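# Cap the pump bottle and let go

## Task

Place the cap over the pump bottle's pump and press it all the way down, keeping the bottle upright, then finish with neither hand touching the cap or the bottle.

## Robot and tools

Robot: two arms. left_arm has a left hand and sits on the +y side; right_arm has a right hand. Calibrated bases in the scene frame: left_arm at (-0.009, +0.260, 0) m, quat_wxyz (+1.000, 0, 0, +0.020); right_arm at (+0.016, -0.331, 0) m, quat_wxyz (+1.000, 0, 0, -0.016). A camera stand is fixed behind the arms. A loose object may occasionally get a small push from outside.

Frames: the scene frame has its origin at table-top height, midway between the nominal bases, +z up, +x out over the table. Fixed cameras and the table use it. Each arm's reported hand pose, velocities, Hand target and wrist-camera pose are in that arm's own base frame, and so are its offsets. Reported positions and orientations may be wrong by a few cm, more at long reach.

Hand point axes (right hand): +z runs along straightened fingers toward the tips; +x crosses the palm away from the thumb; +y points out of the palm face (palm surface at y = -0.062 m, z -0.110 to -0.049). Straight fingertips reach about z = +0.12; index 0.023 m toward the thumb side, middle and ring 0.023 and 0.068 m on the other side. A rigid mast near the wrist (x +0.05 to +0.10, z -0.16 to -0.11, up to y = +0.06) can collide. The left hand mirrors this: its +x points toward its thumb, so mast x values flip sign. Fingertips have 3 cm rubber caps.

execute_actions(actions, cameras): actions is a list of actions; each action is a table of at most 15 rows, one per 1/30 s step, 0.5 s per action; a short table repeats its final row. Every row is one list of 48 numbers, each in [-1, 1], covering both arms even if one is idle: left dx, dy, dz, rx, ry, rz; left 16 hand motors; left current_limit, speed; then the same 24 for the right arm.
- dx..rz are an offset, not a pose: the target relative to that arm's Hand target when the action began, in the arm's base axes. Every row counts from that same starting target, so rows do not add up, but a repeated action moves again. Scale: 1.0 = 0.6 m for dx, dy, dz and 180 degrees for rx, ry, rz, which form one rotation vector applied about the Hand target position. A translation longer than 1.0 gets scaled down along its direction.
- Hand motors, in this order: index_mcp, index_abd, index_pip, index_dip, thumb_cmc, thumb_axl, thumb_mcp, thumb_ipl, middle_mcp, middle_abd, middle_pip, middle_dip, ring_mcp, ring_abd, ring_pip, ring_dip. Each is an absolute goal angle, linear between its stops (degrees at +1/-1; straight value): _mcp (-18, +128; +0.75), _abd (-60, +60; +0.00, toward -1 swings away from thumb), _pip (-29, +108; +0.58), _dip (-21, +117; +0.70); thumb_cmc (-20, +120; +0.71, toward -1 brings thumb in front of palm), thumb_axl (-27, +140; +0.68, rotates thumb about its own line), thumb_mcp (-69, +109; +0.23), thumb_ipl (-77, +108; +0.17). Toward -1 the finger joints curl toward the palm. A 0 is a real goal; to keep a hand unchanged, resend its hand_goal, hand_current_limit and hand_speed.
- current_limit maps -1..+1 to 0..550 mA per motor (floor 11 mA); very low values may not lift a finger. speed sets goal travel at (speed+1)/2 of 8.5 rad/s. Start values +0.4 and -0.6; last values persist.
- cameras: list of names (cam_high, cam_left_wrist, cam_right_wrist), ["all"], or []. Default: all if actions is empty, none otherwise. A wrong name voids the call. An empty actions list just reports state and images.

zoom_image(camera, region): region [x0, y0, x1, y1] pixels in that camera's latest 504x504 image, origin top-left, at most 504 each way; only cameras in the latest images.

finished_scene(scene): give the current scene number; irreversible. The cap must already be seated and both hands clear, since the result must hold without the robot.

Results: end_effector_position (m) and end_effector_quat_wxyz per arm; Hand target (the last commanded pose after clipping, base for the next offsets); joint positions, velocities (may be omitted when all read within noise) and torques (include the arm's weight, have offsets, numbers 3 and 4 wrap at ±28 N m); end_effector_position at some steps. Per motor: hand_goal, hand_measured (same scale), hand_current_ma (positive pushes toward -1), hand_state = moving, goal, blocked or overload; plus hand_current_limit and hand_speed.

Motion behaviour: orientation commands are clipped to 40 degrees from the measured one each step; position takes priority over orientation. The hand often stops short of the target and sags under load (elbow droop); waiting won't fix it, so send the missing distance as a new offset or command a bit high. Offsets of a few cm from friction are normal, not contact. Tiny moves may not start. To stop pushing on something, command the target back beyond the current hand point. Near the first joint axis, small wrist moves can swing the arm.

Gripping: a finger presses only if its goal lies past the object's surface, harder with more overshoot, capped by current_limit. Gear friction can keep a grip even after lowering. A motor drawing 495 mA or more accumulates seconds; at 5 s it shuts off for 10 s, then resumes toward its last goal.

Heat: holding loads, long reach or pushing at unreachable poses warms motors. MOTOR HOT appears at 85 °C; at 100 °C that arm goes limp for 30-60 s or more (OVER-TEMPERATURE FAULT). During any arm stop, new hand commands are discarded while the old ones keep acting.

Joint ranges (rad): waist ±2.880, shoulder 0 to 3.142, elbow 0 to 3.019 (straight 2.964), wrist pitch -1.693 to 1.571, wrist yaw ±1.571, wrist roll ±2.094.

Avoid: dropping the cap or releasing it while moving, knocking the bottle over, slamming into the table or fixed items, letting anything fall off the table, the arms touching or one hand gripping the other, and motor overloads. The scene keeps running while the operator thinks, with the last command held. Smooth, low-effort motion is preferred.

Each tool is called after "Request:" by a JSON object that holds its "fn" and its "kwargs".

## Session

Request:
{"fn": "execute_actions", "kwargs": {"actions": []}}

Request:
{"fn": "zoom_image", "kwargs": {"camera": "cam_high", "region": [140, 100, 440, 360]}}

Scene clock: 0.00 s.
left_arm: end_effector_position=(+0.3334, +0.0694, +0.3611) hand_goal=(+0.754, +0.000, +0.576, +0.696, +0.714, +0.678, +0.226, +0.168, +0.754, +0.000, +0.576, +0.696, +0.754, +0.000, +0.576, +0.696) hand_measured=(+0.754, +0.000, +0.576, +0.696, +0.714, +0.678, +0.226, +0.168, +0.754, +0.000, +0.576, +0.696, +0.754, +0.000, +0.576, +0.696) hand_current_ma=(+0, +0, +0, +0, +0, +0, +0, +0, +0, +0, +0, +0, +0, +0, +0, +0) hand_state=(goal, goal, goal, goal, goal, goal, goal, goal, goal, goal, goal, goal, goal, goal, goal, goal) hand_current_limit=0.40 hand_speed=-0.60 end_effector_quat_wxyz=(+0.471, +0.765, +0.189, +0.397) | right_arm: end_effector_position=(+0.5980, +0.0651, +0.3961) hand_goal=(+0.754, +0.000, +0.576, +0.696, +0.714, +0.678, +0.226, +0.168, +0.754, +0.000, +0.576, +0.696, +0.754, +0.000, +0.576, +0.696) hand_measured=(+0.754, +0.000, +0.576, +0.696, +0.714, +0.678, +0.226, +0.168, +0.754, +0.000, +0.576, +0.696, +0.754, +0.000, +0.576, +0.696) hand_current_ma=(+0, +0, +0, +0, +0, +0, +0, +0, +0, +0, +0, +0, +0, +0, +0, +0) hand_state=(goal, goal, goal, goal, goal, goal, goal, goal, goal, goal, goal, goal, goal, goal, goal, goal) hand_current_limit=0.40 hand_speed=-0.60 end_effector_quat_wxyz=(+0.344, +0.567, +0.373, +0.649)
Joint positions: left_arm=[0.798 0.977 0.715 -0.786 1.287 1.488] | right_arm=[0.254 1.441 0.886 0.633 0.159 0.489]
Joint velocities: within noise
Joint torques (N m): no reading
Heat: left arm: hottest shoulder 32 °C; right arm: hottest waist 29 °C.
Hand target: left_arm +0.3356, +0.0716, +0.3686; +0.466, +0.766, +0.184, +0.403 | right_arm +0.5997, +0.0655, +0.4129; +0.347, +0.558, +0.365, +0.659

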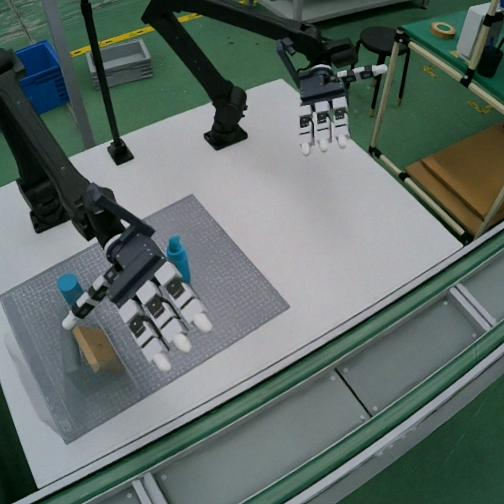

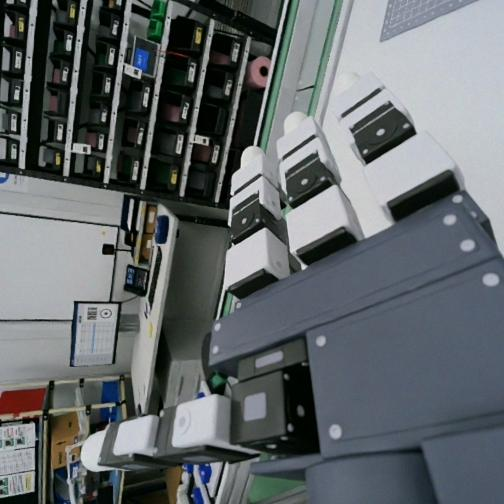

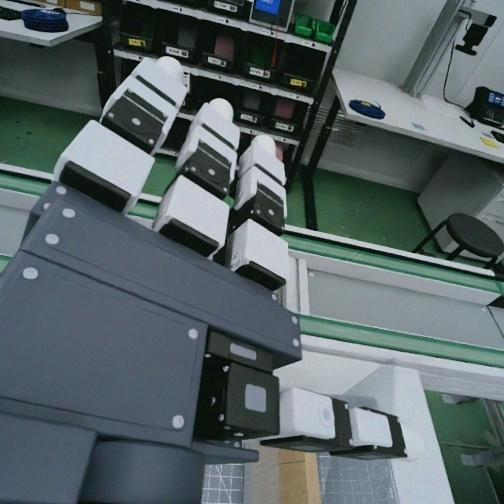

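Scaled by 1.680 from the camera's 504x504 image, which has a finer 720x720 frame.

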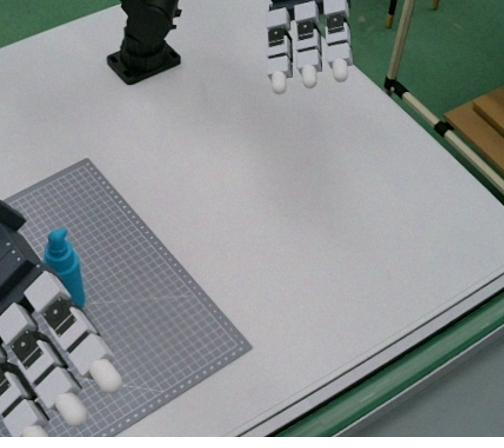

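Request:
{"fn": "execute_actions", "kwargs": {"actions": [[[0,0,0,0,0,0,0.754,0,0.576,0.696,0.714,0.678,0.226,0.168,0.754,0,0.576,0.696,0.754,0,0.576,0.696,0.4,-0.6,-0.104,-0.008,0.042,0,0,0,0.754,0,0.576,0.696,0.714,0.678,0.226,0.168,0.754,0,0.576,0.696,0.754,0,0.576,0.696,0.4,-0.6]],[[0,0,0,0,0,0,0.754,0,0.576,0.696,0.714,0.678,0.226,0.168,0.754,0,0.576,0.696,0.754,0,0.576,0.696,0.4,-0.6,-0.104,-0.008,0.042,0,0,0,0.754,0,0.576,0.696,0.714,0.678,0.226,0.168,0.754,0,0.576,0.696,0.754,0,0.576,0.696,0.4,-0.6]],[[0,0,0,0,0,0,0.754,0,0.576,0.696,0.714,0.678,0.226,0.168,0.754,0,0.576,0.696,0.754,0,0.576,0.696,0.4,-0.6,-0.104,-0.008,0.042,0,0,0,0.754,0,0.576,0.696,0.714,0.678,0.226,0.168,0.754,0,0.576,0.696,0.754,0,0.576,0.696,0.4,-0.6]],[[0,0,0,0,0,0,0.754,0,0.576,0.696,0.714,0.678,0.226,0.168,0.754,0,0.576,0.696,0.754,0,0.576,0.696,0.4,-0.6,-0.104,-0.008,0.042,0,0,0,0.754,0,0.576,0.696,0.714,0.678,0.226,0.168,0.754,0,0.576,0.696,0.754,0,0.576,0.696,0.4,-0.6]]], "cameras": ["cam_high"]}}

Request:
{"fn": "zoom_image", "kwargs": {"camera": "cam_high", "region": [0, 240, 150, 390]}}

Request:
{"fn": "zoom_image", "kwargs": {"camera": "cam_high", "region": [140, 220, 210, 290]}}

Request:
{"fn": "zoom_image", "kwargs": {"camera": "cam_high", "region": [40, 260, 100, 320]}}

Scene clock: 47.10 s.
left_arm: end_effector_position=(+0.3334, +0.0694, +0.3611) hand_goal=(+0.754, +0.000, +0.576, +0.696, +0.714, +0.678, +0.226, +0.168, +0.754, +0.000, +0.576, +0.696, +0.754, +0.000, +0.576, +0.696) hand_measured=(+0.760, +0.000, +0.576, +0.696, +0.720, +0.678, +0.226, +0.168, +0.760, +0.000, +0.576, +0.696, +0.760, +0.000, +0.576, +0.696) hand_current_ma=(+19, +0, +2, +0, +20, -2, -1, -1, +23, +0, +2, +0, +20, +0, +2, +0) hand_state=(goal, goal, goal, goal, goal, goal, goal, goal, goal, goal, goal, goal, goal, goal, goal, goal) hand_current_limit=0.40 hand_speed=-0.60 end_effector_quat_wxyz=(+0.471, +0.765, +0.189, +0.397) | right_arm: end_effector_position=(+0.3515, +0.0425, +0.5006) hand_goal=(+0.754, +0.000, +0.576, +0.696, +0.714, +0.678, +0.226, +0.168, +0.754, +0.000, +0.576, +0.696, +0.754, +0.000, +0.576, +0.696) hand_measured=(+0.762, +0.000, +0.576, +0.696, +0.722, +0.678, +0.226, +0.168, +0.764, +0.000, +0.576, +0.696, +0.764, +0.000, +0.576, +0.696) hand_current_ma=(+36, +2, +2, +0, +28, -3, -4, -1, +41, +3, +2, +0, +39, +2, +3, +0) hand_state=(goal, goal, goal, goal, goal, goal, goal, goal, goal, goal, goal, goal, goal, goal, goal, goal) hand_current_limit=0.40 hand_speed=-0.60 end_effector_quat_wxyz=(+0.348, +0.565, +0.365, +0.653)
Joint positions: left_arm=[0.798 0.977 0.715 -0.786 1.287 1.488] | right_arm=[0.463 0.593 0.633 0.062 0.376 0.47]
Joint torques (N m): left_arm=[-1.9 -4.07 10.35 0.85 1.02 0.02] | right_arm=[0.85 -2.26 10.62 1.59 0.01 -0.23]
Heat: left arm: hottest shoulder 32 °C; right arm: hottest elbow 35 °C.
Hand target: left_arm +0.3356, +0.0716, +0.3686; +0.466, +0.766, +0.184, +0.403 | right_arm +0.3502, +0.0464, +0.5137; +0.347, +0.558, +0.365, +0.659
Off the commanded pose: left_arm 0.008 m, 1 deg | right_arm 0.014 m, 1 deg.
Step readings (end_effector_position of left_arm | right_arm):
0: (+0.3334, +0.0694, +0.3611) | (+0.5980, +0.0651, +0.3961)
1: (+0.3334, +0.0694, +0.3611) | (+0.5940, +0.0635, +0.3953)
2: (+0.3334, +0.0694, +0.3611) | (+0.5875, +0.0622, +0.3936)
4: (+0.3334, +0.0694, +0.3611) | (+0.5654, +0.0567, +0.3968)
8: (+0.3334, +0.0694, +0.3611) | (+0.5380, +0.0504, +0.4292)
15: (+0.3334, +0.0694, +0.3611) | (+0.5313, +0.0512, +0.4402)
16: (+0.3334, +0.0694, +0.3611) | (+0.5286, +0.0503, +0.4372)
17: (+0.3334, +0.0694, +0.3611) | (+0.5235, +0.0499, +0.4333)
19: (+0.3334, +0.0694, +0.3611) | (+0.5028, +0.0490, +0.4312)
23: (+0.3334, +0.0694, +0.3611) | (+0.4748, +0.0482, +0.4553)
30: (+0.3334, +0.0694, +0.3611) | (+0.4696, +0.0482, +0.4619)
31: (+0.3334, +0.0694, +0.3611) | (+0.4672, +0.0476, +0.4596)
32: (+0.3334, +0.0694, +0.3611) | (+0.4624, +0.0471, +0.4562)
34: (+0.3334, +0.0694, +0.3611) | (+0.4423, +0.0458, +0.4571)
38: (+0.3334, +0.0694, +0.3611) | (+0.4105, +0.0432, +0.4841)
45: (+0.3334, +0.0694, +0.3611) | (+0.4082, +0.0441, +0.4852)
46: (+0.3334, +0.0694, +0.3611) | (+0.4065, +0.0436, +0.4820)
47: (+0.3334, +0.0694, +0.3611) | (+0.4019, +0.0427, +0.4790)
49: (+0.3334, +0.0694, +0.3611) | (+0.3825, +0.0423, +0.4808)
53: (+0.3334, +0.0694, +0.3611) | (+0.3480, +0.0384, +0.5065)
60: (+0.3334, +0.0694, +0.3611) | (+0.3477, +0.0406, +0.5046)
Images, in order (width x height): cam_high 504x504.

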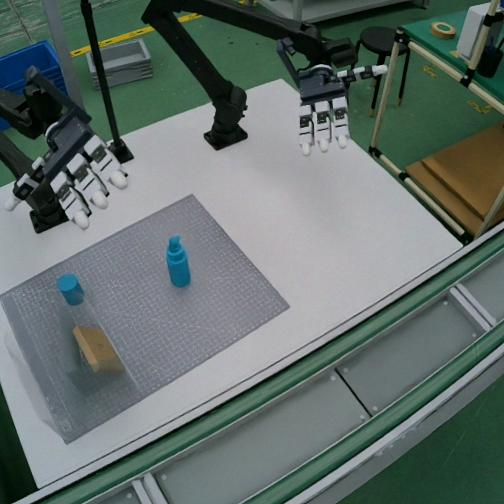

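Scaled by 3.360 from the camera's 504x504 image, which has a finer 720x720 frame.

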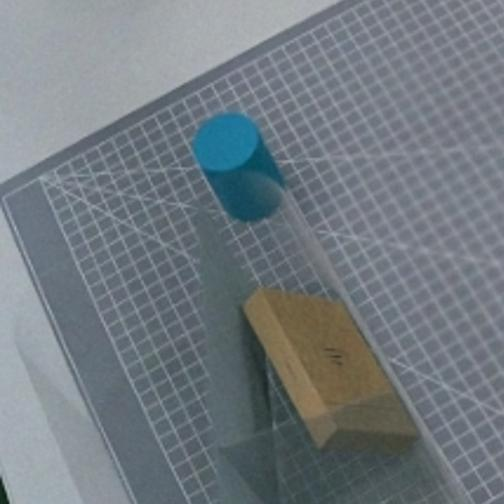

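Scaled by 7.200 from the camera's 504x504 image, which has a finer 720x720 frame.

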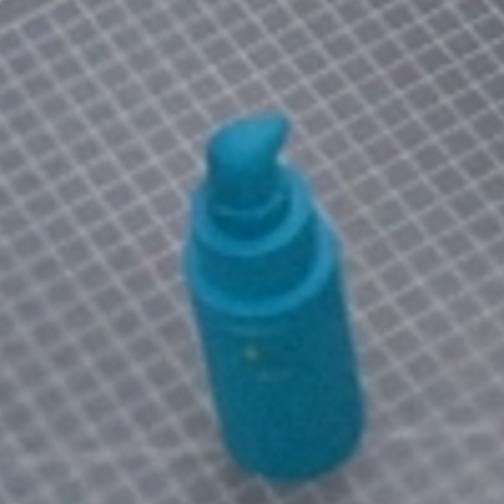

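Scaled by 8.400 from the camera's 504x504 image, which has a finer 720x720 frame.

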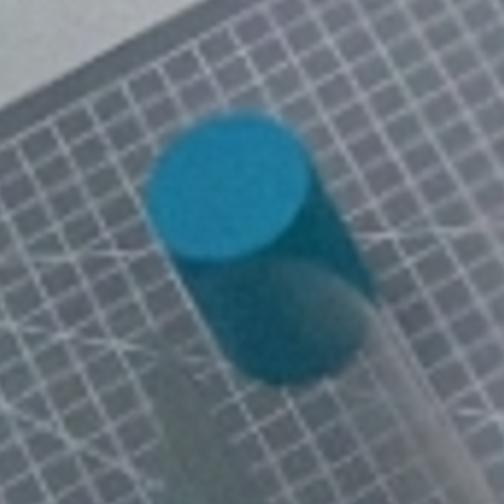

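Request:
{"fn": "execute_actions", "kwargs": {"actions": [[[0,0,0,0,0,0,0.754,0,0.576,0.696,0.714,0.678,0.226,0.168,0.754,0,0.576,0.696,0.754,0,0.576,0.696,0.4,-0.6,0.0208,-0.0318,-0.039,-0.1347,0.0918,-0.0003,0.479,0,-0.153,0.333,0.4,0.678,0.226,0.168,0.479,0,-0.153,0.333,0.754,0,0.576,0.696,0.4,-0.6]],[[0,0,0,0,0,0,0.754,0,0.576,0.696,0.714,0.678,0.226,0.168,0.754,0,0.576,0.696,0.754,0,0.576,0.696,0.4,-0.6,0.0208,-0.0318,-0.039,-0.1347,0.0918,-0.0003,0.479,0,-0.153,0.333,0,0.678,0.226,0.168,0.479,0,-0.153,0.333,0.754,0,0.576,0.696,0.4,-0.6]],[[0,0,0,0,0,0,0.754,0,0.576,0.696,0.714,0.678,0.226,0.168,0.754,0,0.576,0.696,0.754,0,0.576,0.696,0.4,-0.6,0.0208,-0.0318,-0.039,-0.1347,0.0918,-0.0003,0.479,0,-0.153,0.333,-0.571,0.678,0.226,0.168,0.479,0,-0.153,0.333,0.754,0,0.576,0.696,0.4,-0.6]],[[0,0,0,0,0,0,0.754,0,0.576,0.696,0.714,0.678,0.226,0.168,0.754,0,0.576,0.696,0.754,0,0.576,0.696,0.4,-0.6,0.0208,-0.0318,-0.039,-0.1347,0.0918,-0.0003,0.479,0,-0.153,0.333,-0.571,0.678,0.226,0.168,0.479,0,-0.153,0.333,0.754,0,0.576,0.696,0.4,-0.6]]], "cameras": ["cam_high","cam_right_wrist"]}}

Scene clock: 165.73 s.
left_arm: end_effector_position=(+0.3334, +0.0694, +0.3611) hand_goal=(+0.754, +0.000, +0.576, +0.696, +0.714, +0.678, +0.226, +0.168, +0.754, +0.000, +0.576, +0.696, +0.754, +0.000, +0.576, +0.696) hand_measured=(+0.760, +0.000, +0.576, +0.696, +0.720, +0.678, +0.226, +0.168, +0.760, +0.000, +0.576, +0.696, +0.760, +0.000, +0.576, +0.696) hand_current_ma=(+19, +0, +2, +0, +20, -2, -1, -1, +23, +0, +2, +0, +20, +0, +2, +0) hand_state=(goal, goal, goal, goal, goal, goal, goal, goal, goal, goal, goal, goal, goal, goal, goal, goal) hand_current_limit=0.40 hand_speed=-0.60 end_effector_quat_wxyz=(+0.471, +0.765, +0.189, +0.397) | right_arm: end_effector_position=(+0.3986, -0.0357, +0.3925) hand_goal=(+0.480, +0.000, -0.152, +0.334, -0.570, +0.678, +0.226, +0.168, +0.480, +0.000, -0.152, +0.334, +0.754, +0.000, +0.576, +0.696) hand_measured=(+0.484, -0.002, -0.148, +0.336, -0.576, +0.678, +0.224, +0.168, +0.486, -0.004, -0.148, +0.338, +0.754, -0.004, +0.576, +0.696) hand_current_ma=(+19, -8, +18, +10, -24, -3, -6, -1, +23, -10, +13, +11, +3, -15, +0, +0) hand_state=(goal, goal, goal, goal, goal, goal, goal, goal, goal, goal, goal, goal, goal, goal, goal, goal) hand_current_limit=0.40 hand_speed=-0.60 end_effector_quat_wxyz=(+0.382, +0.366, +0.826, -0.196)
Joint positions: left_arm=[0.798 0.977 0.715 -0.786 1.287 1.488] | right_arm=[0.099 0.865 1.095 -1.208 0.705 -0.861]
Joint torques (N m): left_arm=[-2.14 -3.9 10.26 0.81 1.02 0.05] | right_arm=[0.91 -5.83 11.64 0.77 0.51 0.06]
Heat: left arm: hottest shoulder 32 °C; right arm: hottest elbow 39 °C.
Hand target: left_arm +0.3356, +0.0716, +0.3686; +0.466, +0.766, +0.184, +0.403 | right_arm +0.4001, -0.0300, +0.4202; +0.400, +0.363, +0.821, -0.184
Off the commanded pose: left_arm 0.008 m, 1 deg | right_arm 0.028 m, 3 deg.
Step readings (end_effector_position of left_arm | right_arm):
0: (+0.3334, +0.0694, +0.3611) | (+0.3515, +0.0425, +0.5006)
1: (+0.3334, +0.0694, +0.3611) | (+0.3560, +0.0485, +0.4944)
2: (+0.3334, +0.0694, +0.3611) | (+0.3600, +0.0523, +0.4869)
4: (+0.3334, +0.0694, +0.3611) | (+0.3634, +0.0390, +0.4631)
8: (+0.3334, +0.0694, +0.3611) | (+0.3667, +0.0215, +0.4397)
15: (+0.3334, +0.0694, +0.3611) | (+0.3659, +0.0280, +0.4535)
16: (+0.3334, +0.0694, +0.3611) | (+0.3663, +0.0281, +0.4510)
17: (+0.3334, +0.0694, +0.3611) | (+0.3667, +0.0257, +0.4454)
19: (+0.3334, +0.0694, +0.3611) | (+0.3685, +0.0092, +0.4384)
23: (+0.3334, +0.0694, +0.3611) | (+0.3734, -0.0008, +0.4382)
30: (+0.3334, +0.0694, +0.3611) | (+0.3745, +0.0084, +0.4351)
31: (+0.3334, +0.0694, +0.3611) | (+0.3741, +0.0033, +0.4309)
32: (+0.3334, +0.0694, +0.3611) | (+0.3728, -0.0046, +0.4260)
34: (+0.3334, +0.0694, +0.3611) | (+0.3767, -0.0198, +0.4232)
38: (+0.3334, +0.0694, +0.3611) | (+0.3885, -0.0172, +0.4201)
45: (+0.3334, +0.0694, +0.3611) | (+0.3880, -0.0116, +0.4126)
46: (+0.3334, +0.0694, +0.3611) | (+0.3861, -0.0221, +0.4103)
47: (+0.3334, +0.0694, +0.3611) | (+0.3837, -0.0341, +0.4075)
49: (+0.3334, +0.0694, +0.3611) | (+0.3871, -0.0475, +0.4098)
53: (+0.3334, +0.0694, +0.3611) | (+0.3998, -0.0405, +0.4013)
60: (+0.3334, +0.0694, +0.3611) | (+0.3989, -0.0363, +0.3933)
Images, in order (width x height): cam_high 504x504, cam_right_wrist 504x504.

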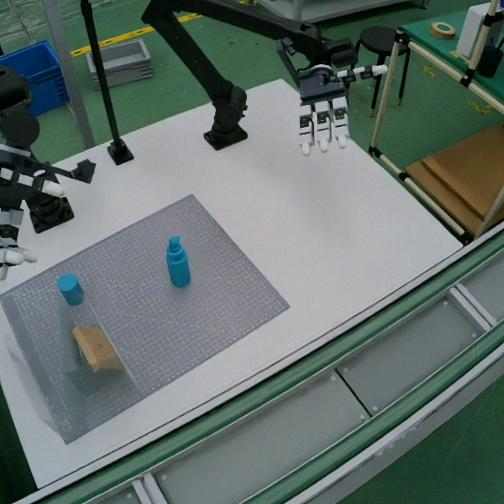

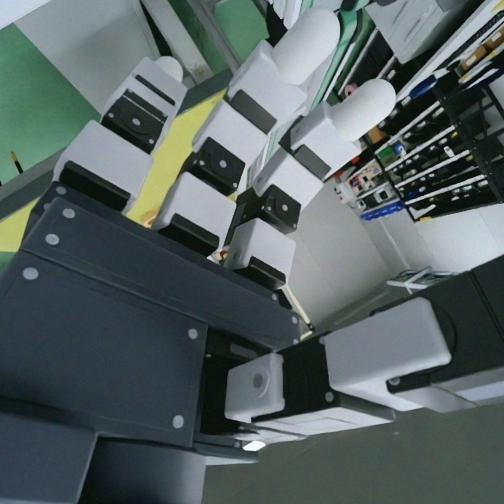

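Request:
{"fn": "execute_actions", "kwargs": {"actions": [[[0,0,0,0,0,0,0.754,0,0.576,0.696,0.714,0.678,0.226,0.168,0.754,0,0.576,0.696,0.754,0,0.576,0.696,0.4,-0.6,-0.063,-0.0243,-0.0667,-0.0845,0.1165,0.0312,0.479,0,-0.153,0.333,-0.571,0.678,0.226,0.168,0.479,0,-0.153,0.333,0.754,0,0.576,0.696,0.4,-0.6]],[[0,0,0,0,0,0,0.754,0,0.576,0.696,0.714,0.678,0.226,0.168,0.754,0,0.576,0.696,0.754,0,0.576,0.696,0.4,-0.6,-0.063,-0.0243,-0.0667,-0.0845,0.1165,0.0312,0.479,0,-0.153,0.333,-0.571,0.678,0.226,0.168,0.479,0,-0.153,0.333,0.754,0,0.576,0.696,0.4,-0.6]],[[0,0,0,0,0,0,0.754,0,0.576,0.696,0.714,0.678,0.226,0.168,0.754,0,0.576,0.696,0.754,0,0.576,0.696,0.4,-0.6,-0.063,-0.0243,-0.0667,-0.0845,0.1165,0.0312,0.479,0,-0.153,0.333,-0.571,0.678,0.226,0.168,0.479,0,-0.153,0.333,0.754,0,0.576,0.696,0.4,-0.6]],[[0,0,0,0,0,0,0.754,0,0.576,0.696,0.714,0.678,0.226,0.168,0.754,0,0.576,0.696,0.754,0,0.576,0.696,0.4,-0.6,0,0,-0.1,0,0,0,0.479,0,-0.153,0.333,-0.571,0.678,0.226,0.168,0.479,0,-0.153,0.333,0.754,0,0.576,0.696,0.4,-0.6]],[[0,0,0,0,0,0,0.754,0,0.576,0.696,0.714,0.678,0.226,0.168,0.754,0,0.576,0.696,0.754,0,0.576,0.696,0.4,-0.6,0,0,-0.1,0,0,0,0.479,0,-0.153,0.333,-0.571,0.678,0.226,0.168,0.479,0,-0.153,0.333,0.754,0,0.576,0.696,0.4,-0.6]]], "cameras": ["cam_high","cam_right_wrist"]}}

Request:
{"fn": "zoom_image", "kwargs": {"camera": "cam_high", "region": [0, 180, 140, 320]}}

Scene clock: 182.57 s.
left_arm: end_effector_position=(+0.3334, +0.0694, +0.3611) hand_goal=(+0.754, +0.000, +0.576, +0.696, +0.714, +0.678, +0.226, +0.168, +0.754, +0.000, +0.576, +0.696, +0.754, +0.000, +0.576, +0.696) hand_measured=(+0.760, +0.000, +0.576, +0.696, +0.720, +0.678, +0.226, +0.168, +0.760, +0.000, +0.576, +0.696, +0.760, +0.000, +0.576, +0.696) hand_current_ma=(+19, +0, +2, +0, +20, -2, -1, -1, +23, +0, +2, +0, +20, +0, +2, +0) hand_state=(goal, goal, goal, goal, goal, goal, goal, goal, goal, goal, goal, goal, goal, goal, goal, goal) hand_current_limit=0.40 hand_speed=-0.60 end_effector_quat_wxyz=(+0.471, +0.765, +0.189, +0.397) | right_arm: end_effector_position=(+0.2808, -0.0777, +0.1739) hand_goal=(+0.480, +0.000, -0.152, +0.334, -0.570, +0.678, +0.226, +0.168, +0.480, +0.000, -0.152, +0.334, +0.754, +0.000, +0.576, +0.696) hand_measured=(+0.474, +0.000, -0.150, +0.336, -0.570, +0.678, +0.226, +0.168, +0.474, -0.002, -0.152, +0.336, +0.746, -0.002, +0.574, +0.696) hand_current_ma=(-21, -2, +5, +9, +1, -3, -4, -1, -23, -4, +2, +10, -37, -5, -10, +0) hand_state=(goal, goal, goal, goal, goal, goal, goal, goal, goal, goal, goal, goal, goal, goal, goal, goal) hand_current_limit=0.40 hand_speed=-0.60 end_effector_quat_wxyz=(+0.039, -0.072, +0.816, -0.573)
Joint positions: left_arm=[0.798 0.977 0.715 -0.786 1.287 1.488] | right_arm=[0.214 1.041 0.762 -1.449 1.219 -1.422]
Joint torques (N m): left_arm=[-2.02 -3.84 10.28 0.81 1 0.03] | right_arm=[0.79 -6.3 7.94 -0.27 1.06 -0.11]
Heat: left arm: hottest elbow 33 °C; right arm: hottest elbow 41 °C.
Hand target: left_arm +0.3356, +0.0716, +0.3686; +0.466, +0.766, +0.184, +0.403 | right_arm +0.2866, -0.0738, +0.1801; +0.050, -0.072, +0.815, -0.572
Off the commanded pose: left_arm 0.008 m, 1 deg | right_arm 0.009 m, 1 deg.
Step readings (end_effector_position of left_arm | right_arm):
0: (+0.3334, +0.0694, +0.3611) | (+0.3986, -0.0357, +0.3925)
1: (+0.3334, +0.0694, +0.3611) | (+0.3922, -0.0408, +0.3884)
2: (+0.3334, +0.0694, +0.3611) | (+0.3828, -0.0465, +0.3819)
4: (+0.3334, +0.0694, +0.3611) | (+0.3660, -0.0533, +0.3703)
8: (+0.3334, +0.0694, +0.3611) | (+0.3564, -0.0522, +0.3599)
15: (+0.3334, +0.0694, +0.3611) | (+0.3554, -0.0506, +0.3579)
16: (+0.3334, +0.0694, +0.3611) | (+0.3487, -0.0585, +0.3561)
17: (+0.3334, +0.0694, +0.3611) | (+0.3395, -0.0658, +0.3530)
19: (+0.3334, +0.0694, +0.3611) | (+0.3258, -0.0713, +0.3442)
23: (+0.3334, +0.0694, +0.3611) | (+0.3221, -0.0650, +0.3312)
30: (+0.3334, +0.0694, +0.3611) | (+0.3213, -0.0637, +0.3274)
31: (+0.3334, +0.0694, +0.3611) | (+0.3160, -0.0715, +0.3284)
32: (+0.3334, +0.0694, +0.3611) | (+0.3084, -0.0796, +0.3298)
34: (+0.3334, +0.0694, +0.3611) | (+0.2968, -0.0826, +0.3213)
38: (+0.3334, +0.0694, +0.3611) | (+0.2882, -0.0780, +0.3018)
45: (+0.3334, +0.0694, +0.3611) | (+0.2869, -0.0777, +0.2989)
46: (+0.3334, +0.0694, +0.3611) | (+0.2864, -0.0784, +0.2919)
47: (+0.3334, +0.0694, +0.3611) | (+0.2876, -0.0790, +0.2853)
49: (+0.3334, +0.0694, +0.3611) | (+0.2793, -0.0792, +0.2581)
53: (+0.3334, +0.0694, +0.3611) | (+0.2759, -0.0792, +0.2318)
60: (+0.3334, +0.0694, +0.3611) | (+0.2792, -0.0789, +0.2315)
61: (+0.3334, +0.0694, +0.3611) | (+0.2804, -0.0793, +0.2259)
62: (+0.3334, +0.0694, +0.3611) | (+0.2838, -0.0790, +0.2195)
64: (+0.3334, +0.0694, +0.3611) | (+0.2802, -0.0782, +0.1964)
68: (+0.3334, +0.0694, +0.3611) | (+0.2772, -0.0781, +0.1739)
75: (+0.3334, +0.0694, +0.3611) | (+0.2807, -0.0777, +0.1739)
Images, in order (width x height): cam_high 504x504, cam_right_wrist 504x504.

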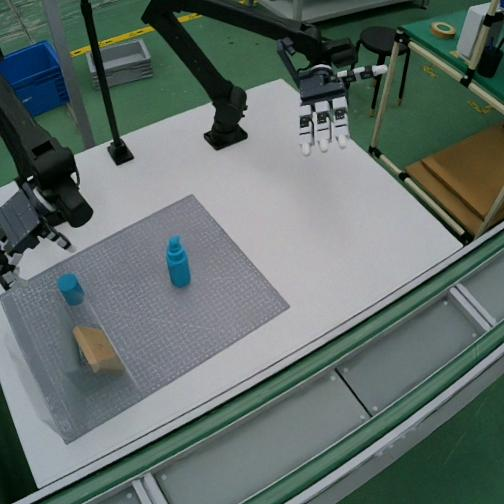

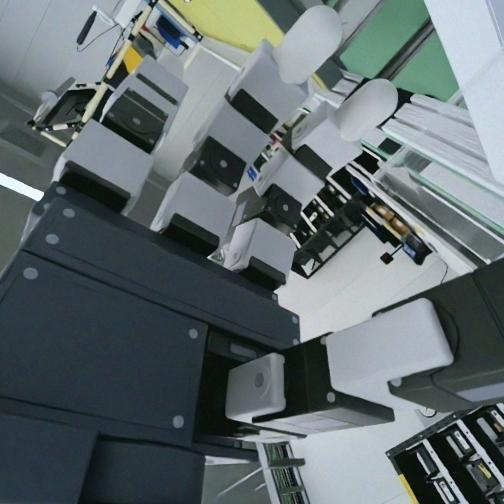

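Scaled by 3.600 from the camera's 504x504 image, which has a finer 720x720 frame.

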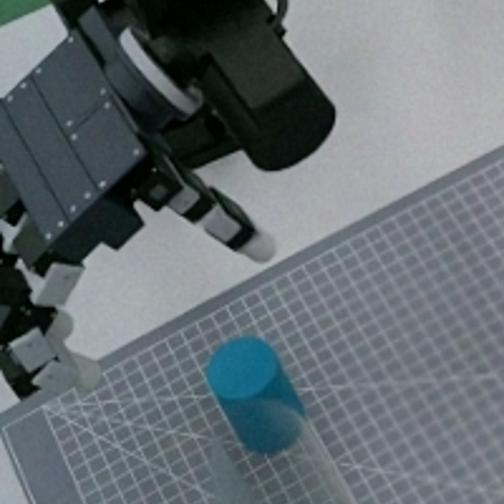

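Request:
{"fn": "execute_actions", "kwargs": {"actions": [[[0,0,0,0,0,0,0.754,0,0.576,0.696,0.714,0.678,0.226,0.168,0.754,0,0.576,0.696,0.754,0,0.576,0.696,0.4,-0.6,0.037,0.058,-0.02,0,0,0,0.479,0,-0.153,0.333,-0.571,0.678,0.226,0.168,0.479,0,-0.153,0.333,0.754,0,0.576,0.696,0.4,-0.6]],[[0,0,0,0,0,0,0.754,0,0.576,0.696,0.714,0.678,0.226,0.168,0.754,0,0.576,0.696,0.754,0,0.576,0.696,0.4,-0.6,0,0,-0.055,0,0,0,0.479,0,-0.153,0.333,-0.571,0.678,0.226,0.168,0.479,0,-0.153,0.333,0.754,0,0.576,0.696,0.4,-0.6]]], "cameras": ["cam_high","cam_right_wrist"]}}

Request:
{"fn": "zoom_image", "kwargs": {"camera": "cam_high", "region": [10, 210, 130, 330]}}

Scene clock: 238.17 s.
left_arm: end_effector_position=(+0.3334, +0.0694, +0.3611) hand_goal=(+0.754, +0.000, +0.576, +0.696, +0.714, +0.678, +0.226, +0.168, +0.754, +0.000, +0.576, +0.696, +0.754, +0.000, +0.576, +0.696) hand_measured=(+0.760, +0.000, +0.576, +0.696, +0.720, +0.678, +0.226, +0.168, +0.760, +0.000, +0.576, +0.696, +0.760, +0.000, +0.576, +0.696) hand_current_ma=(+19, +0, +2, +0, +20, -2, -1, -1, +23, +0, +2, +0, +20, +0, +2, +0) hand_state=(goal, goal, goal, goal, goal, goal, goal, goal, goal, goal, goal, goal, goal, goal, goal, goal) hand_current_limit=0.40 hand_speed=-0.60 end_effector_quat_wxyz=(+0.471, +0.765, +0.189, +0.397) | right_arm: end_effector_position=(+0.3066, -0.0407, +0.1366) hand_goal=(+0.480, +0.000, -0.152, +0.334, -0.570, +0.678, +0.226, +0.168, +0.480, +0.000, -0.152, +0.334, +0.754, +0.000, +0.576, +0.696) hand_measured=(+0.476, +0.000, -0.150, +0.336, -0.570, +0.678, +0.224, +0.168, +0.474, -0.002, -0.152, +0.336, +0.746, -0.002, +0.574, +0.696) hand_current_ma=(-19, -2, +5, +9, -1, -3, -5, -1, -21, -4, +2, +10, -35, -4, -10, +0) hand_state=(goal, goal, goal, goal, goal, goal, goal, goal, goal, goal, goal, goal, goal, goal, goal, goal) hand_current_limit=0.40 hand_speed=-0.60 end_effector_quat_wxyz=(+0.046, -0.074, +0.815, -0.572)
Joint positions: left_arm=[0.798 0.977 0.715 -0.786 1.287 1.488] | right_arm=[0.325 1.236 0.784 -1.519 1.192 -1.154]
Joint torques (N m): left_arm=[-1.73 -3.96 10.33 0.73 1.04 0.04] | right_arm=[0.32 -7.06 5.91 -0.66 0.94 0.03]
Heat: left arm: hottest elbow 33 °C; right arm: hottest elbow 37 °C.
Hand target: left_arm +0.3356, +0.0716, +0.3686; +0.466, +0.766, +0.184, +0.403 | right_arm +0.3088, -0.0390, +0.1350; +0.050, -0.072, +0.815, -0.572
Off the commanded pose: left_arm 0.008 m, 1 deg | right_arm 0.003 m, 0 deg.
Step readings (end_effector_position of left_arm | right_arm):
0: (+0.3334, +0.0694, +0.3611) | (+0.2808, -0.0777, +0.1739)
1: (+0.3334, +0.0694, +0.3611) | (+0.2805, -0.0747, +0.1721)
2: (+0.3334, +0.0694, +0.3611) | (+0.2807, -0.0692, +0.1705)
4: (+0.3334, +0.0694, +0.3611) | (+0.2853, -0.0549, +0.1637)
8: (+0.3334, +0.0694, +0.3611) | (+0.2926, -0.0436, +0.1510)
15: (+0.3334, +0.0694, +0.3611) | (+0.2939, -0.0444, +0.1522)
16: (+0.3334, +0.0694, +0.3611) | (+0.2963, -0.0437, +0.1510)
17: (+0.3334, +0.0694, +0.3611) | (+0.2995, -0.0428, +0.1493)
19: (+0.3334, +0.0694, +0.3611) | (+0.3040, -0.0415, +0.1438)
23: (+0.3334, +0.0694, +0.3611) | (+0.3060, -0.0409, +0.1370)
30: (+0.3334, +0.0694, +0.3611) | (+0.3065, -0.0408, +0.1366)
Images, in order (width x height): cam_high 504x504, cam_right_wrist 504x504.

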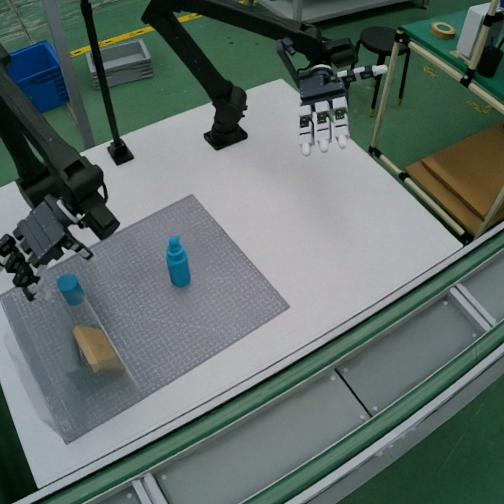

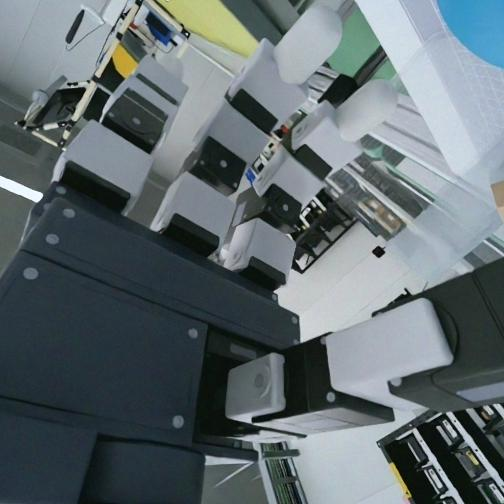

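Scaled by 4.200 from the camera's 504x504 image, which has a finer 720x720 frame.

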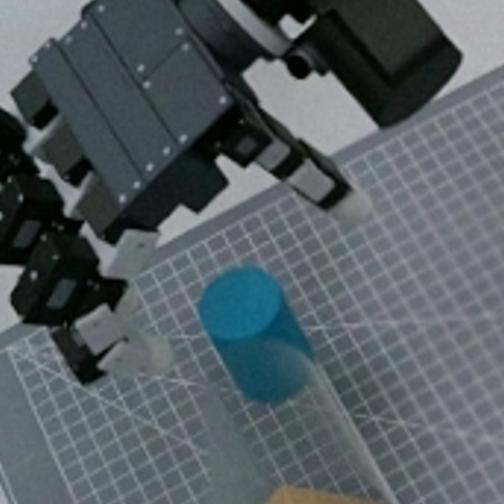

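Request:
{"fn": "zoom_image", "kwargs": {"camera": "cam_high", "region": [0, 280, 160, 440]}}

Request:
{"fn": "zoom_image", "kwargs": {"camera": "cam_right_wrist", "region": [320, 0, 504, 270]}}

Scaled by 3.150 from the camera's 504x504 image, which has a finer 720x720 frame.

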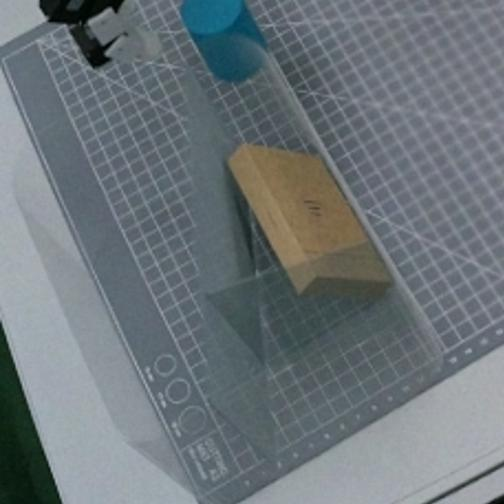

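Scaled by 1.867 from the camera's 504x504 image, which has a finer 720x720 frame.

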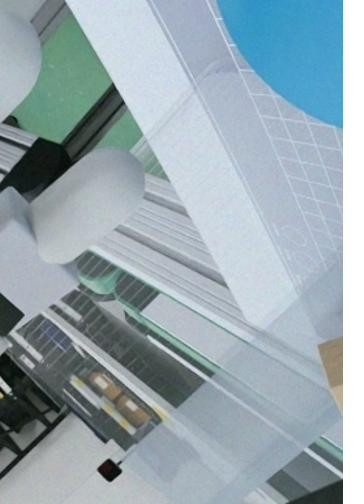

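Request:
{"fn": "execute_actions", "kwargs": {"actions": [[[0.0223,-0.0365,0.0131,-0.1221,0.0942,-0.0309,0.98,0,0.576,0.696,0.714,0.678,0.226,0.168,0.98,0,0.576,0.696,0.98,0,0.576,0.696,0.4,-0.6,-0.0087,-0.0098,0,0,0,0,0.479,0,-0.153,0.333,-0.571,0.678,0.226,0.168,0.479,0,-0.153,0.333,0.754,0,0.576,0.696,0.4,-0.6]],[[0.0223,-0.0365,0.0131,-0.1221,0.0942,-0.0309,0.98,0,0.576,0.696,0.714,0.678,0.226,0.168,0.98,0,0.576,0.696,0.98,0,0.576,0.696,0.4,-0.6,0,0,0,0,0,0,0.479,0,-0.153,0.333,-0.571,0.678,0.226,0.168,0.479,0,-0.153,0.333,0.754,0,0.576,0.696,0.4,-0.6]],[[0.0223,-0.0365,0.0131,-0.1221,0.0942,-0.0309,0.98,0,0.576,0.696,0.714,0.678,0.226,0.168,0.98,0,0.576,0.696,0.98,0,0.576,0.696,0.4,-0.6,0,0,0,0,0,0,0.479,0,-0.153,0.333,-0.571,0.678,0.226,0.168,0.479,0,-0.153,0.333,0.754,0,0.576,0.696,0.4,-0.6]],[[0.0223,-0.0365,0.0131,-0.1221,0.0942,-0.0309,0.98,0,0.576,0.696,0.714,0.678,0.226,0.168,0.98,0,0.576,0.696,0.98,0,0.576,0.696,0.4,-0.6,0,0,0,0,0,0,0.479,0,-0.153,0.333,-0.571,0.678,0.226,0.168,0.479,0,-0.153,0.333,0.754,0,0.576,0.696,0.4,-0.6]]], "cameras": ["cam_high","cam_left_wrist"]}}

Scene clock: 340.20 s.
left_arm: end_effector_position=(+0.3841, -0.0176, +0.3878) hand_goal=(+0.980, +0.000, +0.576, +0.696, +0.714, +0.678, +0.226, +0.168, +0.980, +0.000, +0.576, +0.696, +0.980, +0.000, +0.576, +0.696) hand_measured=(+0.986, +0.004, +0.578, +0.696, +0.718, +0.678, +0.228, +0.168, +0.986, +0.004, +0.578, +0.696, +0.986, +0.004, +0.580, +0.696) hand_current_ma=(+19, +13, +6, +0, +17, -2, +4, -1, +23, +12, +9, +0, +20, +10, +13, +0) hand_state=(goal, goal, goal, goal, goal, goal, goal, goal, goal, goal, goal, goal, goal, goal, goal, goal) hand_current_limit=0.40 hand_speed=-0.60 end_effector_quat_wxyz=(+0.633, +0.436, +0.551, -0.325) | right_arm: end_effector_position=(+0.3033, -0.0420, +0.1313) hand_goal=(+0.480, +0.000, -0.152, +0.334, -0.570, +0.678, +0.226, +0.168, +0.480, +0.000, -0.152, +0.334, +0.754, +0.000, +0.576, +0.696) hand_measured=(+0.476, +0.000, -0.150, +0.336, -0.570, +0.678, +0.224, +0.168, +0.474, -0.002, -0.152, +0.336, +0.746, -0.002, +0.574, +0.696) hand_current_ma=(-19, -2, +5, +9, -1, -3, -5, -1, -21, -4, +2, +10, -35, -4, -10, +0) hand_state=(goal, goal, goal, goal, goal, goal, goal, goal, goal, goal, goal, goal, goal, goal, goal, goal) hand_current_limit=0.40 hand_speed=-0.60 end_effector_quat_wxyz=(+0.046, -0.079, +0.814, -0.573)
Joint positions: left_arm=[0.424 1.037 0.966 -1.69 1.584 0.385] | right_arm=[0.325 1.231 0.765 -1.494 1.196 -1.173]
Joint torques (N m): left_arm=[-1.96 -3.55 11.06 -0.53 1.16 -0.06] | right_arm=[-0.67 -9.23 6.01 -0.64 0.99 -0.13]
Heat: left arm: hottest elbow 33 °C; right arm: hottest elbow 34 °C.
Hand target: left_arm +0.3891, -0.0160, +0.4002; +0.727, +0.351, +0.470, -0.357 | right_arm +0.3037, -0.0448, +0.1351; +0.050, -0.072, +0.815, -0.572
Off the commanded pose: left_arm 0.013 m, 18 deg | right_arm 0.005 m, 1 deg.
joint read past its limit (left arm) — joint 5 (wrist yaw), upper limit.
joint sent to its limit (left arm) — joint 4 (wrist pitch), lower limit; joint 5 (wrist yaw), upper limit. The joint targets are off in orientation, not in position.
Step readings (end_effector_position of left_arm | right_arm):
0: (+0.3334, +0.0694, +0.3611) | (+0.3066, -0.0407, +0.1366)
1: (+0.3331, +0.0680, +0.3634) | (+0.3066, -0.0409, +0.1360)
2: (+0.3332, +0.0649, +0.3676) | (+0.3068, -0.0411, +0.1354)
4: (+0.3353, +0.0504, +0.3666) | (+0.3050, -0.0417, +0.1331)
8: (+0.3392, +0.0390, +0.3595) | (+0.3034, -0.0421, +0.1312)
15: (+0.3432, +0.0423, +0.3590) | (+0.3034, -0.0420, +0.1313)
16: (+0.3430, +0.0421, +0.3638) | (+0.3034, -0.0420, +0.1313)
17: (+0.3440, +0.0417, +0.3703) | (+0.3034, -0.0420, +0.1313)
19: (+0.3476, +0.0297, +0.3739) | (+0.3033, -0.0420, +0.1313)
23: (+0.3521, +0.0189, +0.3713) | (+0.3033, -0.0420, +0.1313)
30: (+0.3568, +0.0220, +0.3675) | (+0.3033, -0.0420, +0.1313)
31: (+0.3580, +0.0225, +0.3698) | (+0.3033, -0.0420, +0.1313)
32: (+0.3604, +0.0223, +0.3725) | (+0.3033, -0.0420, +0.1313)
34: (+0.3639, +0.0100, +0.3758) | (+0.3033, -0.0420, +0.1313)
38: (+0.3676, +0.0004, +0.3812) | (+0.3033, -0.0420, +0.1313)
45: (+0.3697, +0.0015, +0.3786) | (+0.3033, -0.0420, +0.1313)
46: (+0.3716, +0.0005, +0.3763) | (+0.3033, -0.0420, +0.1313)
47: (+0.3742, -0.0021, +0.3746) | (+0.3033, -0.0420, +0.1313)
49: (+0.3786, -0.0112, +0.3811) | (+0.3033, -0.0420, +0.1313)
53: (+0.3832, -0.0178, +0.3971) | (+0.3033, -0.0420, +0.1313)
60: (+0.3842, -0.0175, +0.3908) | (+0.3033, -0.0420, +0.1313)
Images, in order (width x height): cam_high 504x504, cam_left_wrist 504x504.

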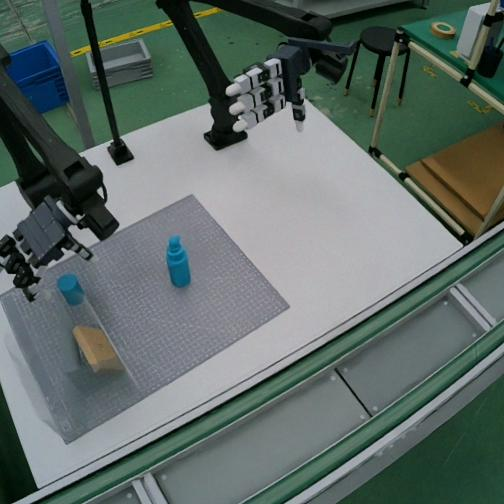

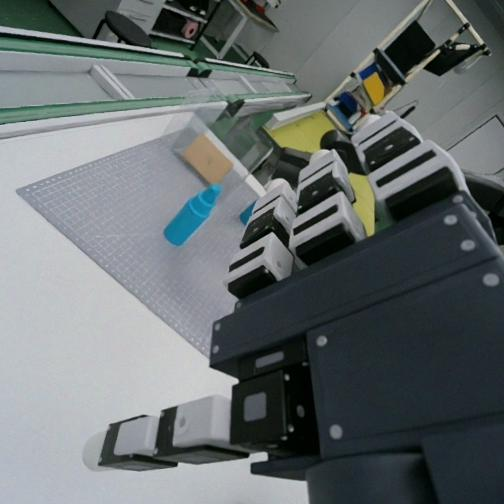

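Request:
{"fn": "zoom_image", "kwargs": {"camera": "cam_left_wrist", "region": [150, 90, 290, 230]}}

Request:
{"fn": "zoom_image", "kwargs": {"camera": "cam_high", "region": [10, 210, 130, 330]}}

Scaled by 3.600 from the camera's 504x504 image, which has a finer 720x720 frame.

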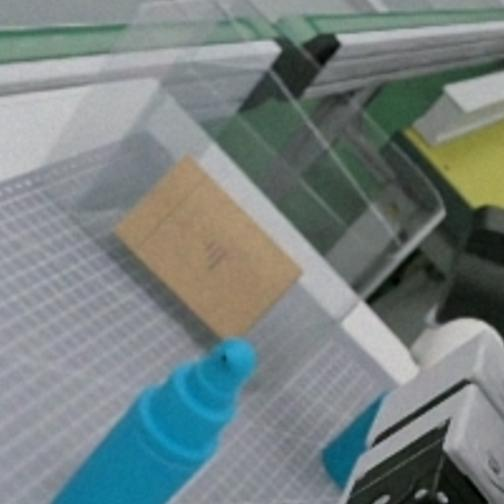

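Scaled by 4.200 from the camera's 504x504 image, which has a finer 720x720 frame.

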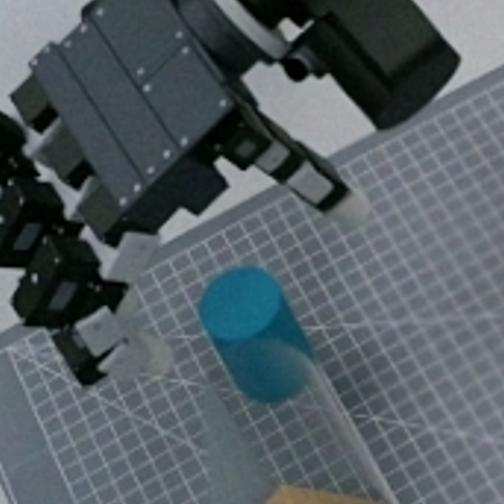

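Request:
{"fn": "execute_actions", "kwargs": {"actions": [[[0,0,0,0,0,0,0.98,0,0.576,0.696,0.714,0.678,0.226,0.168,0.98,0,0.576,0.696,0.98,0,0.576,0.696,0.4,-0.6,0,0,-0.055,0,0,0,0.479,0,-0.153,0.333,-0.571,0.678,0.226,0.168,0.479,0,-0.153,0.333,0.754,0,0.576,0.696,0.4,-0.6]],[[0,0,0,0,0,0,0.98,0,0.576,0.696,0.714,0.678,0.226,0.168,0.98,0,0.576,0.696,0.98,0,0.576,0.696,0.4,-0.6,0,0,-0.05,0,0,0,0.479,0,-0.153,0.333,-0.571,0.678,0.226,0.168,0.479,0,-0.153,0.333,0.754,0,0.576,0.696,0.4,-0.6]]], "cameras": ["cam_high","cam_left_wrist"]}}

Request:
{"fn": "zoom_image", "kwargs": {"camera": "cam_high", "region": [10, 210, 130, 330]}}

Request:
{"fn": "zoom_image", "kwargs": {"camera": "cam_left_wrist", "region": [190, 130, 310, 250]}}

Scene clock: 364.13 s.
left_arm: end_effector_position=(+0.3840, -0.0176, +0.3867) hand_goal=(+0.980, +0.000, +0.576, +0.696, +0.714, +0.678, +0.226, +0.168, +0.980, +0.000, +0.576, +0.696, +0.980, +0.000, +0.576, +0.696) hand_measured=(+0.986, +0.004, +0.578, +0.696, +0.718, +0.678, +0.228, +0.168, +0.986, +0.004, +0.578, +0.696, +0.986, +0.004, +0.580, +0.696) hand_current_ma=(+18, +13, +6, +0, +16, -2, +4, -1, +22, +12, +9, +0, +19, +10, +13, +0) hand_state=(goal, goal, goal, goal, goal, goal, goal, goal, goal, goal, goal, goal, goal, goal, goal, goal) hand_current_limit=0.40 hand_speed=-0.60 end_effector_quat_wxyz=(+0.631, +0.433, +0.553, -0.329) | right_arm: end_effector_position=(+0.3020, -0.0425, +0.0717) hand_goal=(+0.480, +0.000, -0.152, +0.334, -0.570, +0.678, +0.226, +0.168, +0.480, +0.000, -0.152, +0.334, +0.754, +0.000, +0.576, +0.696) hand_measured=(+0.476, +0.000, -0.150, +0.336, -0.570, +0.678, +0.224, +0.168, +0.474, -0.002, -0.152, +0.336, +0.746, -0.002, +0.574, +0.696) hand_current_ma=(-19, -2, +5, +9, +0, -3, -5, -1, -21, -3, +2, +10, -32, -3, -10, +0) hand_state=(goal, goal, goal, goal, goal, goal, goal, goal, goal, goal, goal, goal, goal, goal, goal, goal) hand_current_limit=0.40 hand_speed=-0.60 end_effector_quat_wxyz=(+0.051, -0.076, +0.815, -0.572)
Joint positions: left_arm=[0.424 1.037 0.966 -1.69 1.584 0.373] | right_arm=[0.325 1.325 0.662 -1.283 1.197 -1.174]
Joint torques (N m): left_arm=[-1.9 -3.78 11.28 -0.43 1.14 -0.1] | right_arm=[-0.62 -8.23 5.44 -0.59 0.97 -0.12]
Heat: left arm: hottest shoulder 32 °C; right arm: hottest elbow 34 °C.
Hand target: left_arm +0.3891, -0.0160, +0.4002; +0.727, +0.351, +0.470, -0.357 | right_arm +0.3036, -0.0448, +0.0721; +0.050, -0.072, +0.815, -0.572
Off the commanded pose: left_arm 0.015 m, 18 deg | right_arm 0.003 m, 0 deg.
joint read past its limit (left arm) — joint 5 (wrist yaw), upper limit.
joint sent to its limit (left arm) — joint 5 (wrist yaw), upper limit. The joint targets are off in orientation, not in position.
Step readings (end_effector_position of left_arm | right_arm):
0: (+0.3841, -0.0176, +0.3878) | (+0.3033, -0.0420, +0.1313)
1: (+0.3841, -0.0176, +0.3877) | (+0.3040, -0.0420, +0.1284)
2: (+0.3840, -0.0176, +0.3876) | (+0.3058, -0.0418, +0.1250)
4: (+0.3840, -0.0176, +0.3874) | (+0.3032, -0.0424, +0.1138)
8: (+0.3840, -0.0176, +0.3872) | (+0.3001, -0.0431, +0.1022)
15: (+0.3840, -0.0176, +0.3870) | (+0.3013, -0.0427, +0.1018)
16: (+0.3840, -0.0176, +0.3869) | (+0.3021, -0.0427, +0.0991)
17: (+0.3840, -0.0176, +0.3869) | (+0.3041, -0.0422, +0.0958)
19: (+0.3840, -0.0176, +0.3869) | (+0.3036, -0.0423, +0.0851)
23: (+0.3840, -0.0176, +0.3868) | (+0.3010, -0.0429, +0.0724)
30: (+0.3840, -0.0176, +0.3868) | (+0.3020, -0.0425, +0.0717)
Images, in order (width x height): cam_high 504x504, cam_left_wrist 504x504.

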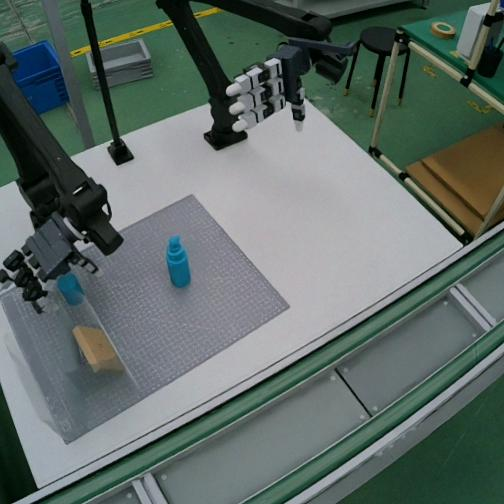

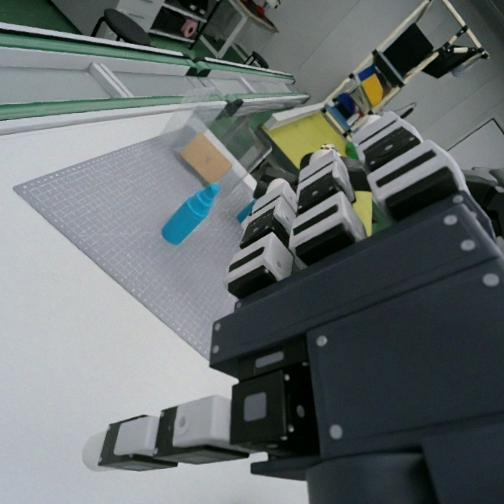

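Scaled by 4.200 from the camera's 504x504 image, which has a finer 720x720 frame.

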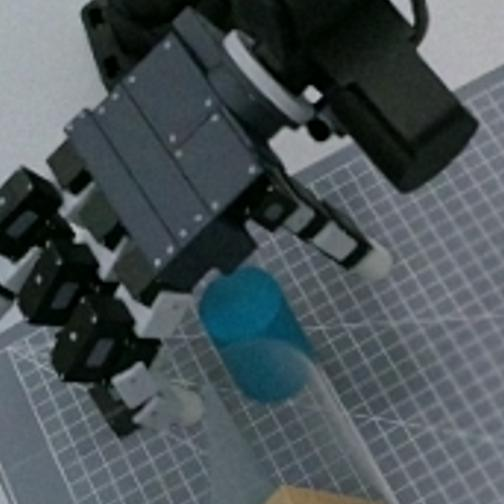

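Scaled by 4.200 from the camera's 504x504 image, which has a finer 720x720 frame.

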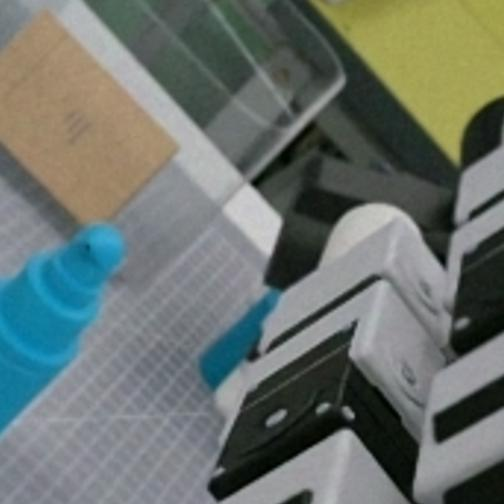

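Request:
{"fn": "execute_actions", "kwargs": {"actions": [[[0,0,0,0,0,0,0.98,0,0.576,0.696,0.714,0.678,0.226,0.168,0.98,0,0.576,0.696,0.98,0,0.576,0.696,0.4,-0.6,0.004,-0.006,0,0,0,0,0.479,0,-0.153,0.333,-0.571,0.678,0.226,0.168,0.479,0,-0.153,0.333,0.754,0,0.576,0.696,0.4,-0.6]],[[0,0,0,0,0,0,0.98,0,0.576,0.696,0.714,0.678,0.226,0.168,0.98,0,0.576,0.696,0.98,0,0.576,0.696,0.4,-0.6,0,0,0,0,0,0,0.041,0,-0.153,0.333,-0.571,0.678,-0.2,0.168,0.041,0,-0.153,0.333,0.754,0,0.576,0.696,0.2,-0.85]],[[0,0,0,0,0,0,0.98,0,0.576,0.696,0.714,0.678,0.226,0.168,0.98,0,0.576,0.696,0.98,0,0.576,0.696,0.4,-0.6,0,0,0,0,0,0,0.041,0,-0.153,0.333,-0.571,0.678,-0.2,0.168,0.041,0,-0.153,0.333,0.754,0,0.576,0.696,0.2,-0.85]]], "cameras": ["cam_high","cam_left_wrist","cam_right_wrist"]}}

Request:
{"fn": "zoom_image", "kwargs": {"camera": "cam_high", "region": [10, 210, 130, 330]}}

Scene clock: 387.23 s.
left_arm: end_effector_position=(+0.3840, -0.0176, +0.3867) hand_goal=(+0.980, +0.000, +0.576, +0.696, +0.714, +0.678, +0.226, +0.168, +0.980, +0.000, +0.576, +0.696, +0.980, +0.000, +0.576, +0.696) hand_measured=(+0.986, +0.004, +0.578, +0.696, +0.718, +0.678, +0.228, +0.168, +0.986, +0.004, +0.578, +0.696, +0.986, +0.004, +0.580, +0.696) hand_current_ma=(+18, +13, +6, +0, +16, -2, +4, -1, +22, +12, +9, +0, +19, +10, +13, +0) hand_state=(goal, goal, goal, goal, goal, goal, goal, goal, goal, goal, goal, goal, goal, goal, goal, goal) hand_current_limit=0.40 hand_speed=-0.60 end_effector_quat_wxyz=(+0.631, +0.432, +0.554, -0.330) | right_arm: end_effector_position=(+0.3055, -0.0451, +0.0713) hand_goal=(+0.042, +0.000, -0.152, +0.334, -0.570, +0.678, -0.200, +0.168, +0.042, +0.000, -0.152, +0.334, +0.754, +0.000, +0.576, +0.696) hand_measured=(+0.168, +0.000, -0.130, +0.340, -0.566, +0.678, -0.018, +0.180, +0.114, -0.004, -0.134, +0.342, +0.746, -0.002, +0.574, +0.696) hand_current_ma=(+330, -1, +89, +26, +15, -4, +330, +69, +330, -12, +76, +31, -32, -3, -10, +0) hand_state=(blocked, goal, blocked, goal, goal, goal, blocked, goal, blocked, goal, goal, goal, goal, goal, goal, goal) hand_current_limit=0.20 hand_speed=-0.85 end_effector_quat_wxyz=(+0.052, -0.078, +0.813, -0.574)
Joint positions: left_arm=[0.424 1.037 0.966 -1.69 1.584 0.372] | right_arm=[0.313 1.325 0.662 -1.25 1.206 -1.213]
Joint torques (N m): left_arm=[-1.96 -4.01 11.06 -0.34 1.15 -0.11] | right_arm=[-0.91 -8.82 5.37 -0.53 0.8 -0.12]
Heat: left arm: hottest shoulder 32 °C; right arm: hottest elbow 34 °C.
Hand target: left_arm +0.3891, -0.0160, +0.4002; +0.727, +0.351, +0.470, -0.357 | right_arm +0.3061, -0.0484, +0.0721; +0.050, -0.072, +0.815, -0.572
Off the commanded pose: left_arm 0.015 m, 18 deg | right_arm 0.003 m, 1 deg.
joint read past its limit (left arm) — joint 5 (wrist yaw), upper limit.
joint sent to its limit (left arm) — joint 5 (wrist yaw), upper limit. The joint targets are off in orientation, not in position.
Step readings (end_effector_position of left_arm | right_arm):
0: (+0.3840, -0.0176, +0.3867) | (+0.3020, -0.0425, +0.0717)
1: (+0.3840, -0.0176, +0.3867) | (+0.3028, -0.0426, +0.0717)
2: (+0.3840, -0.0176, +0.3867) | (+0.3038, -0.0428, +0.0715)
4: (+0.3840, -0.0176, +0.3867) | (+0.3052, -0.0437, +0.0713)
8: (+0.3840, -0.0176, +0.3867) | (+0.3055, -0.0444, +0.0709)
15: (+0.3840, -0.0176, +0.3867) | (+0.3053, -0.0444, +0.0708)
16: (+0.3840, -0.0176, +0.3867) | (+0.3052, -0.0444, +0.0708)
17: (+0.3840, -0.0176, +0.3867) | (+0.3053, -0.0444, +0.0707)
19: (+0.3840, -0.0176, +0.3867) | (+0.3052, -0.0444, +0.0707)
23: (+0.3840, -0.0176, +0.3867) | (+0.3052, -0.0444, +0.0707)
30: (+0.3840, -0.0176, +0.3867) | (+0.3051, -0.0444, +0.0707)
31: (+0.3840, -0.0176, +0.3867) | (+0.3051, -0.0444, +0.0707)
32: (+0.3840, -0.0176, +0.3867) | (+0.3051, -0.0444, +0.0707)
34: (+0.3840, -0.0176, +0.3867) | (+0.3051, -0.0444, +0.0707)
38: (+0.3840, -0.0176, +0.3867) | (+0.3053, -0.0446, +0.0710)
45: (+0.3840, -0.0176, +0.3867) | (+0.3055, -0.0451, +0.0713)

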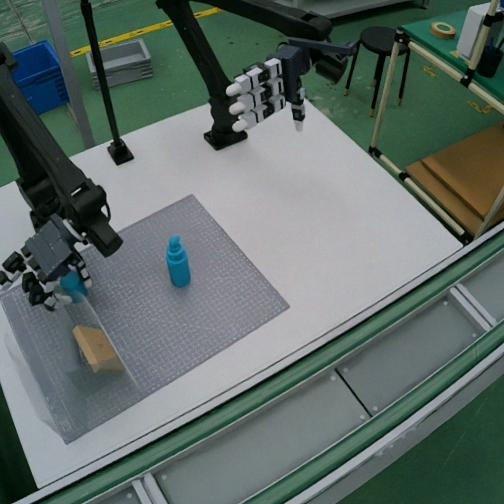

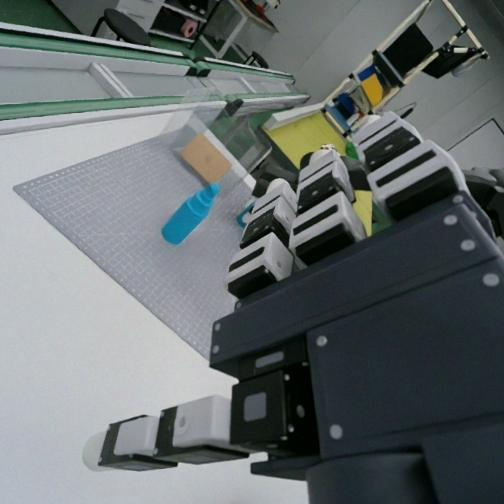

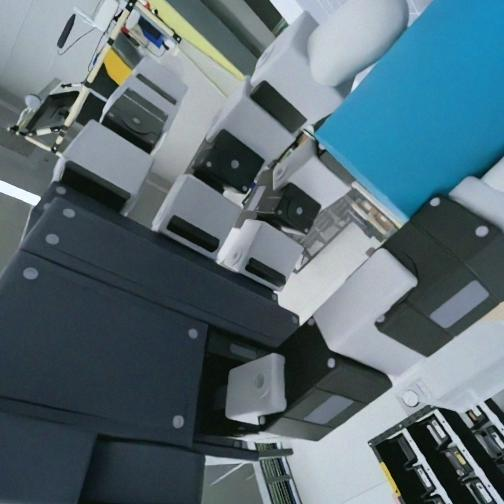

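Scaled by 4.200 from the camera's 504x504 image, which has a finer 720x720 frame.

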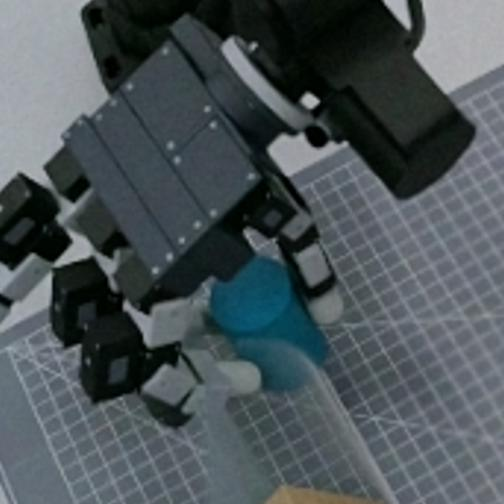

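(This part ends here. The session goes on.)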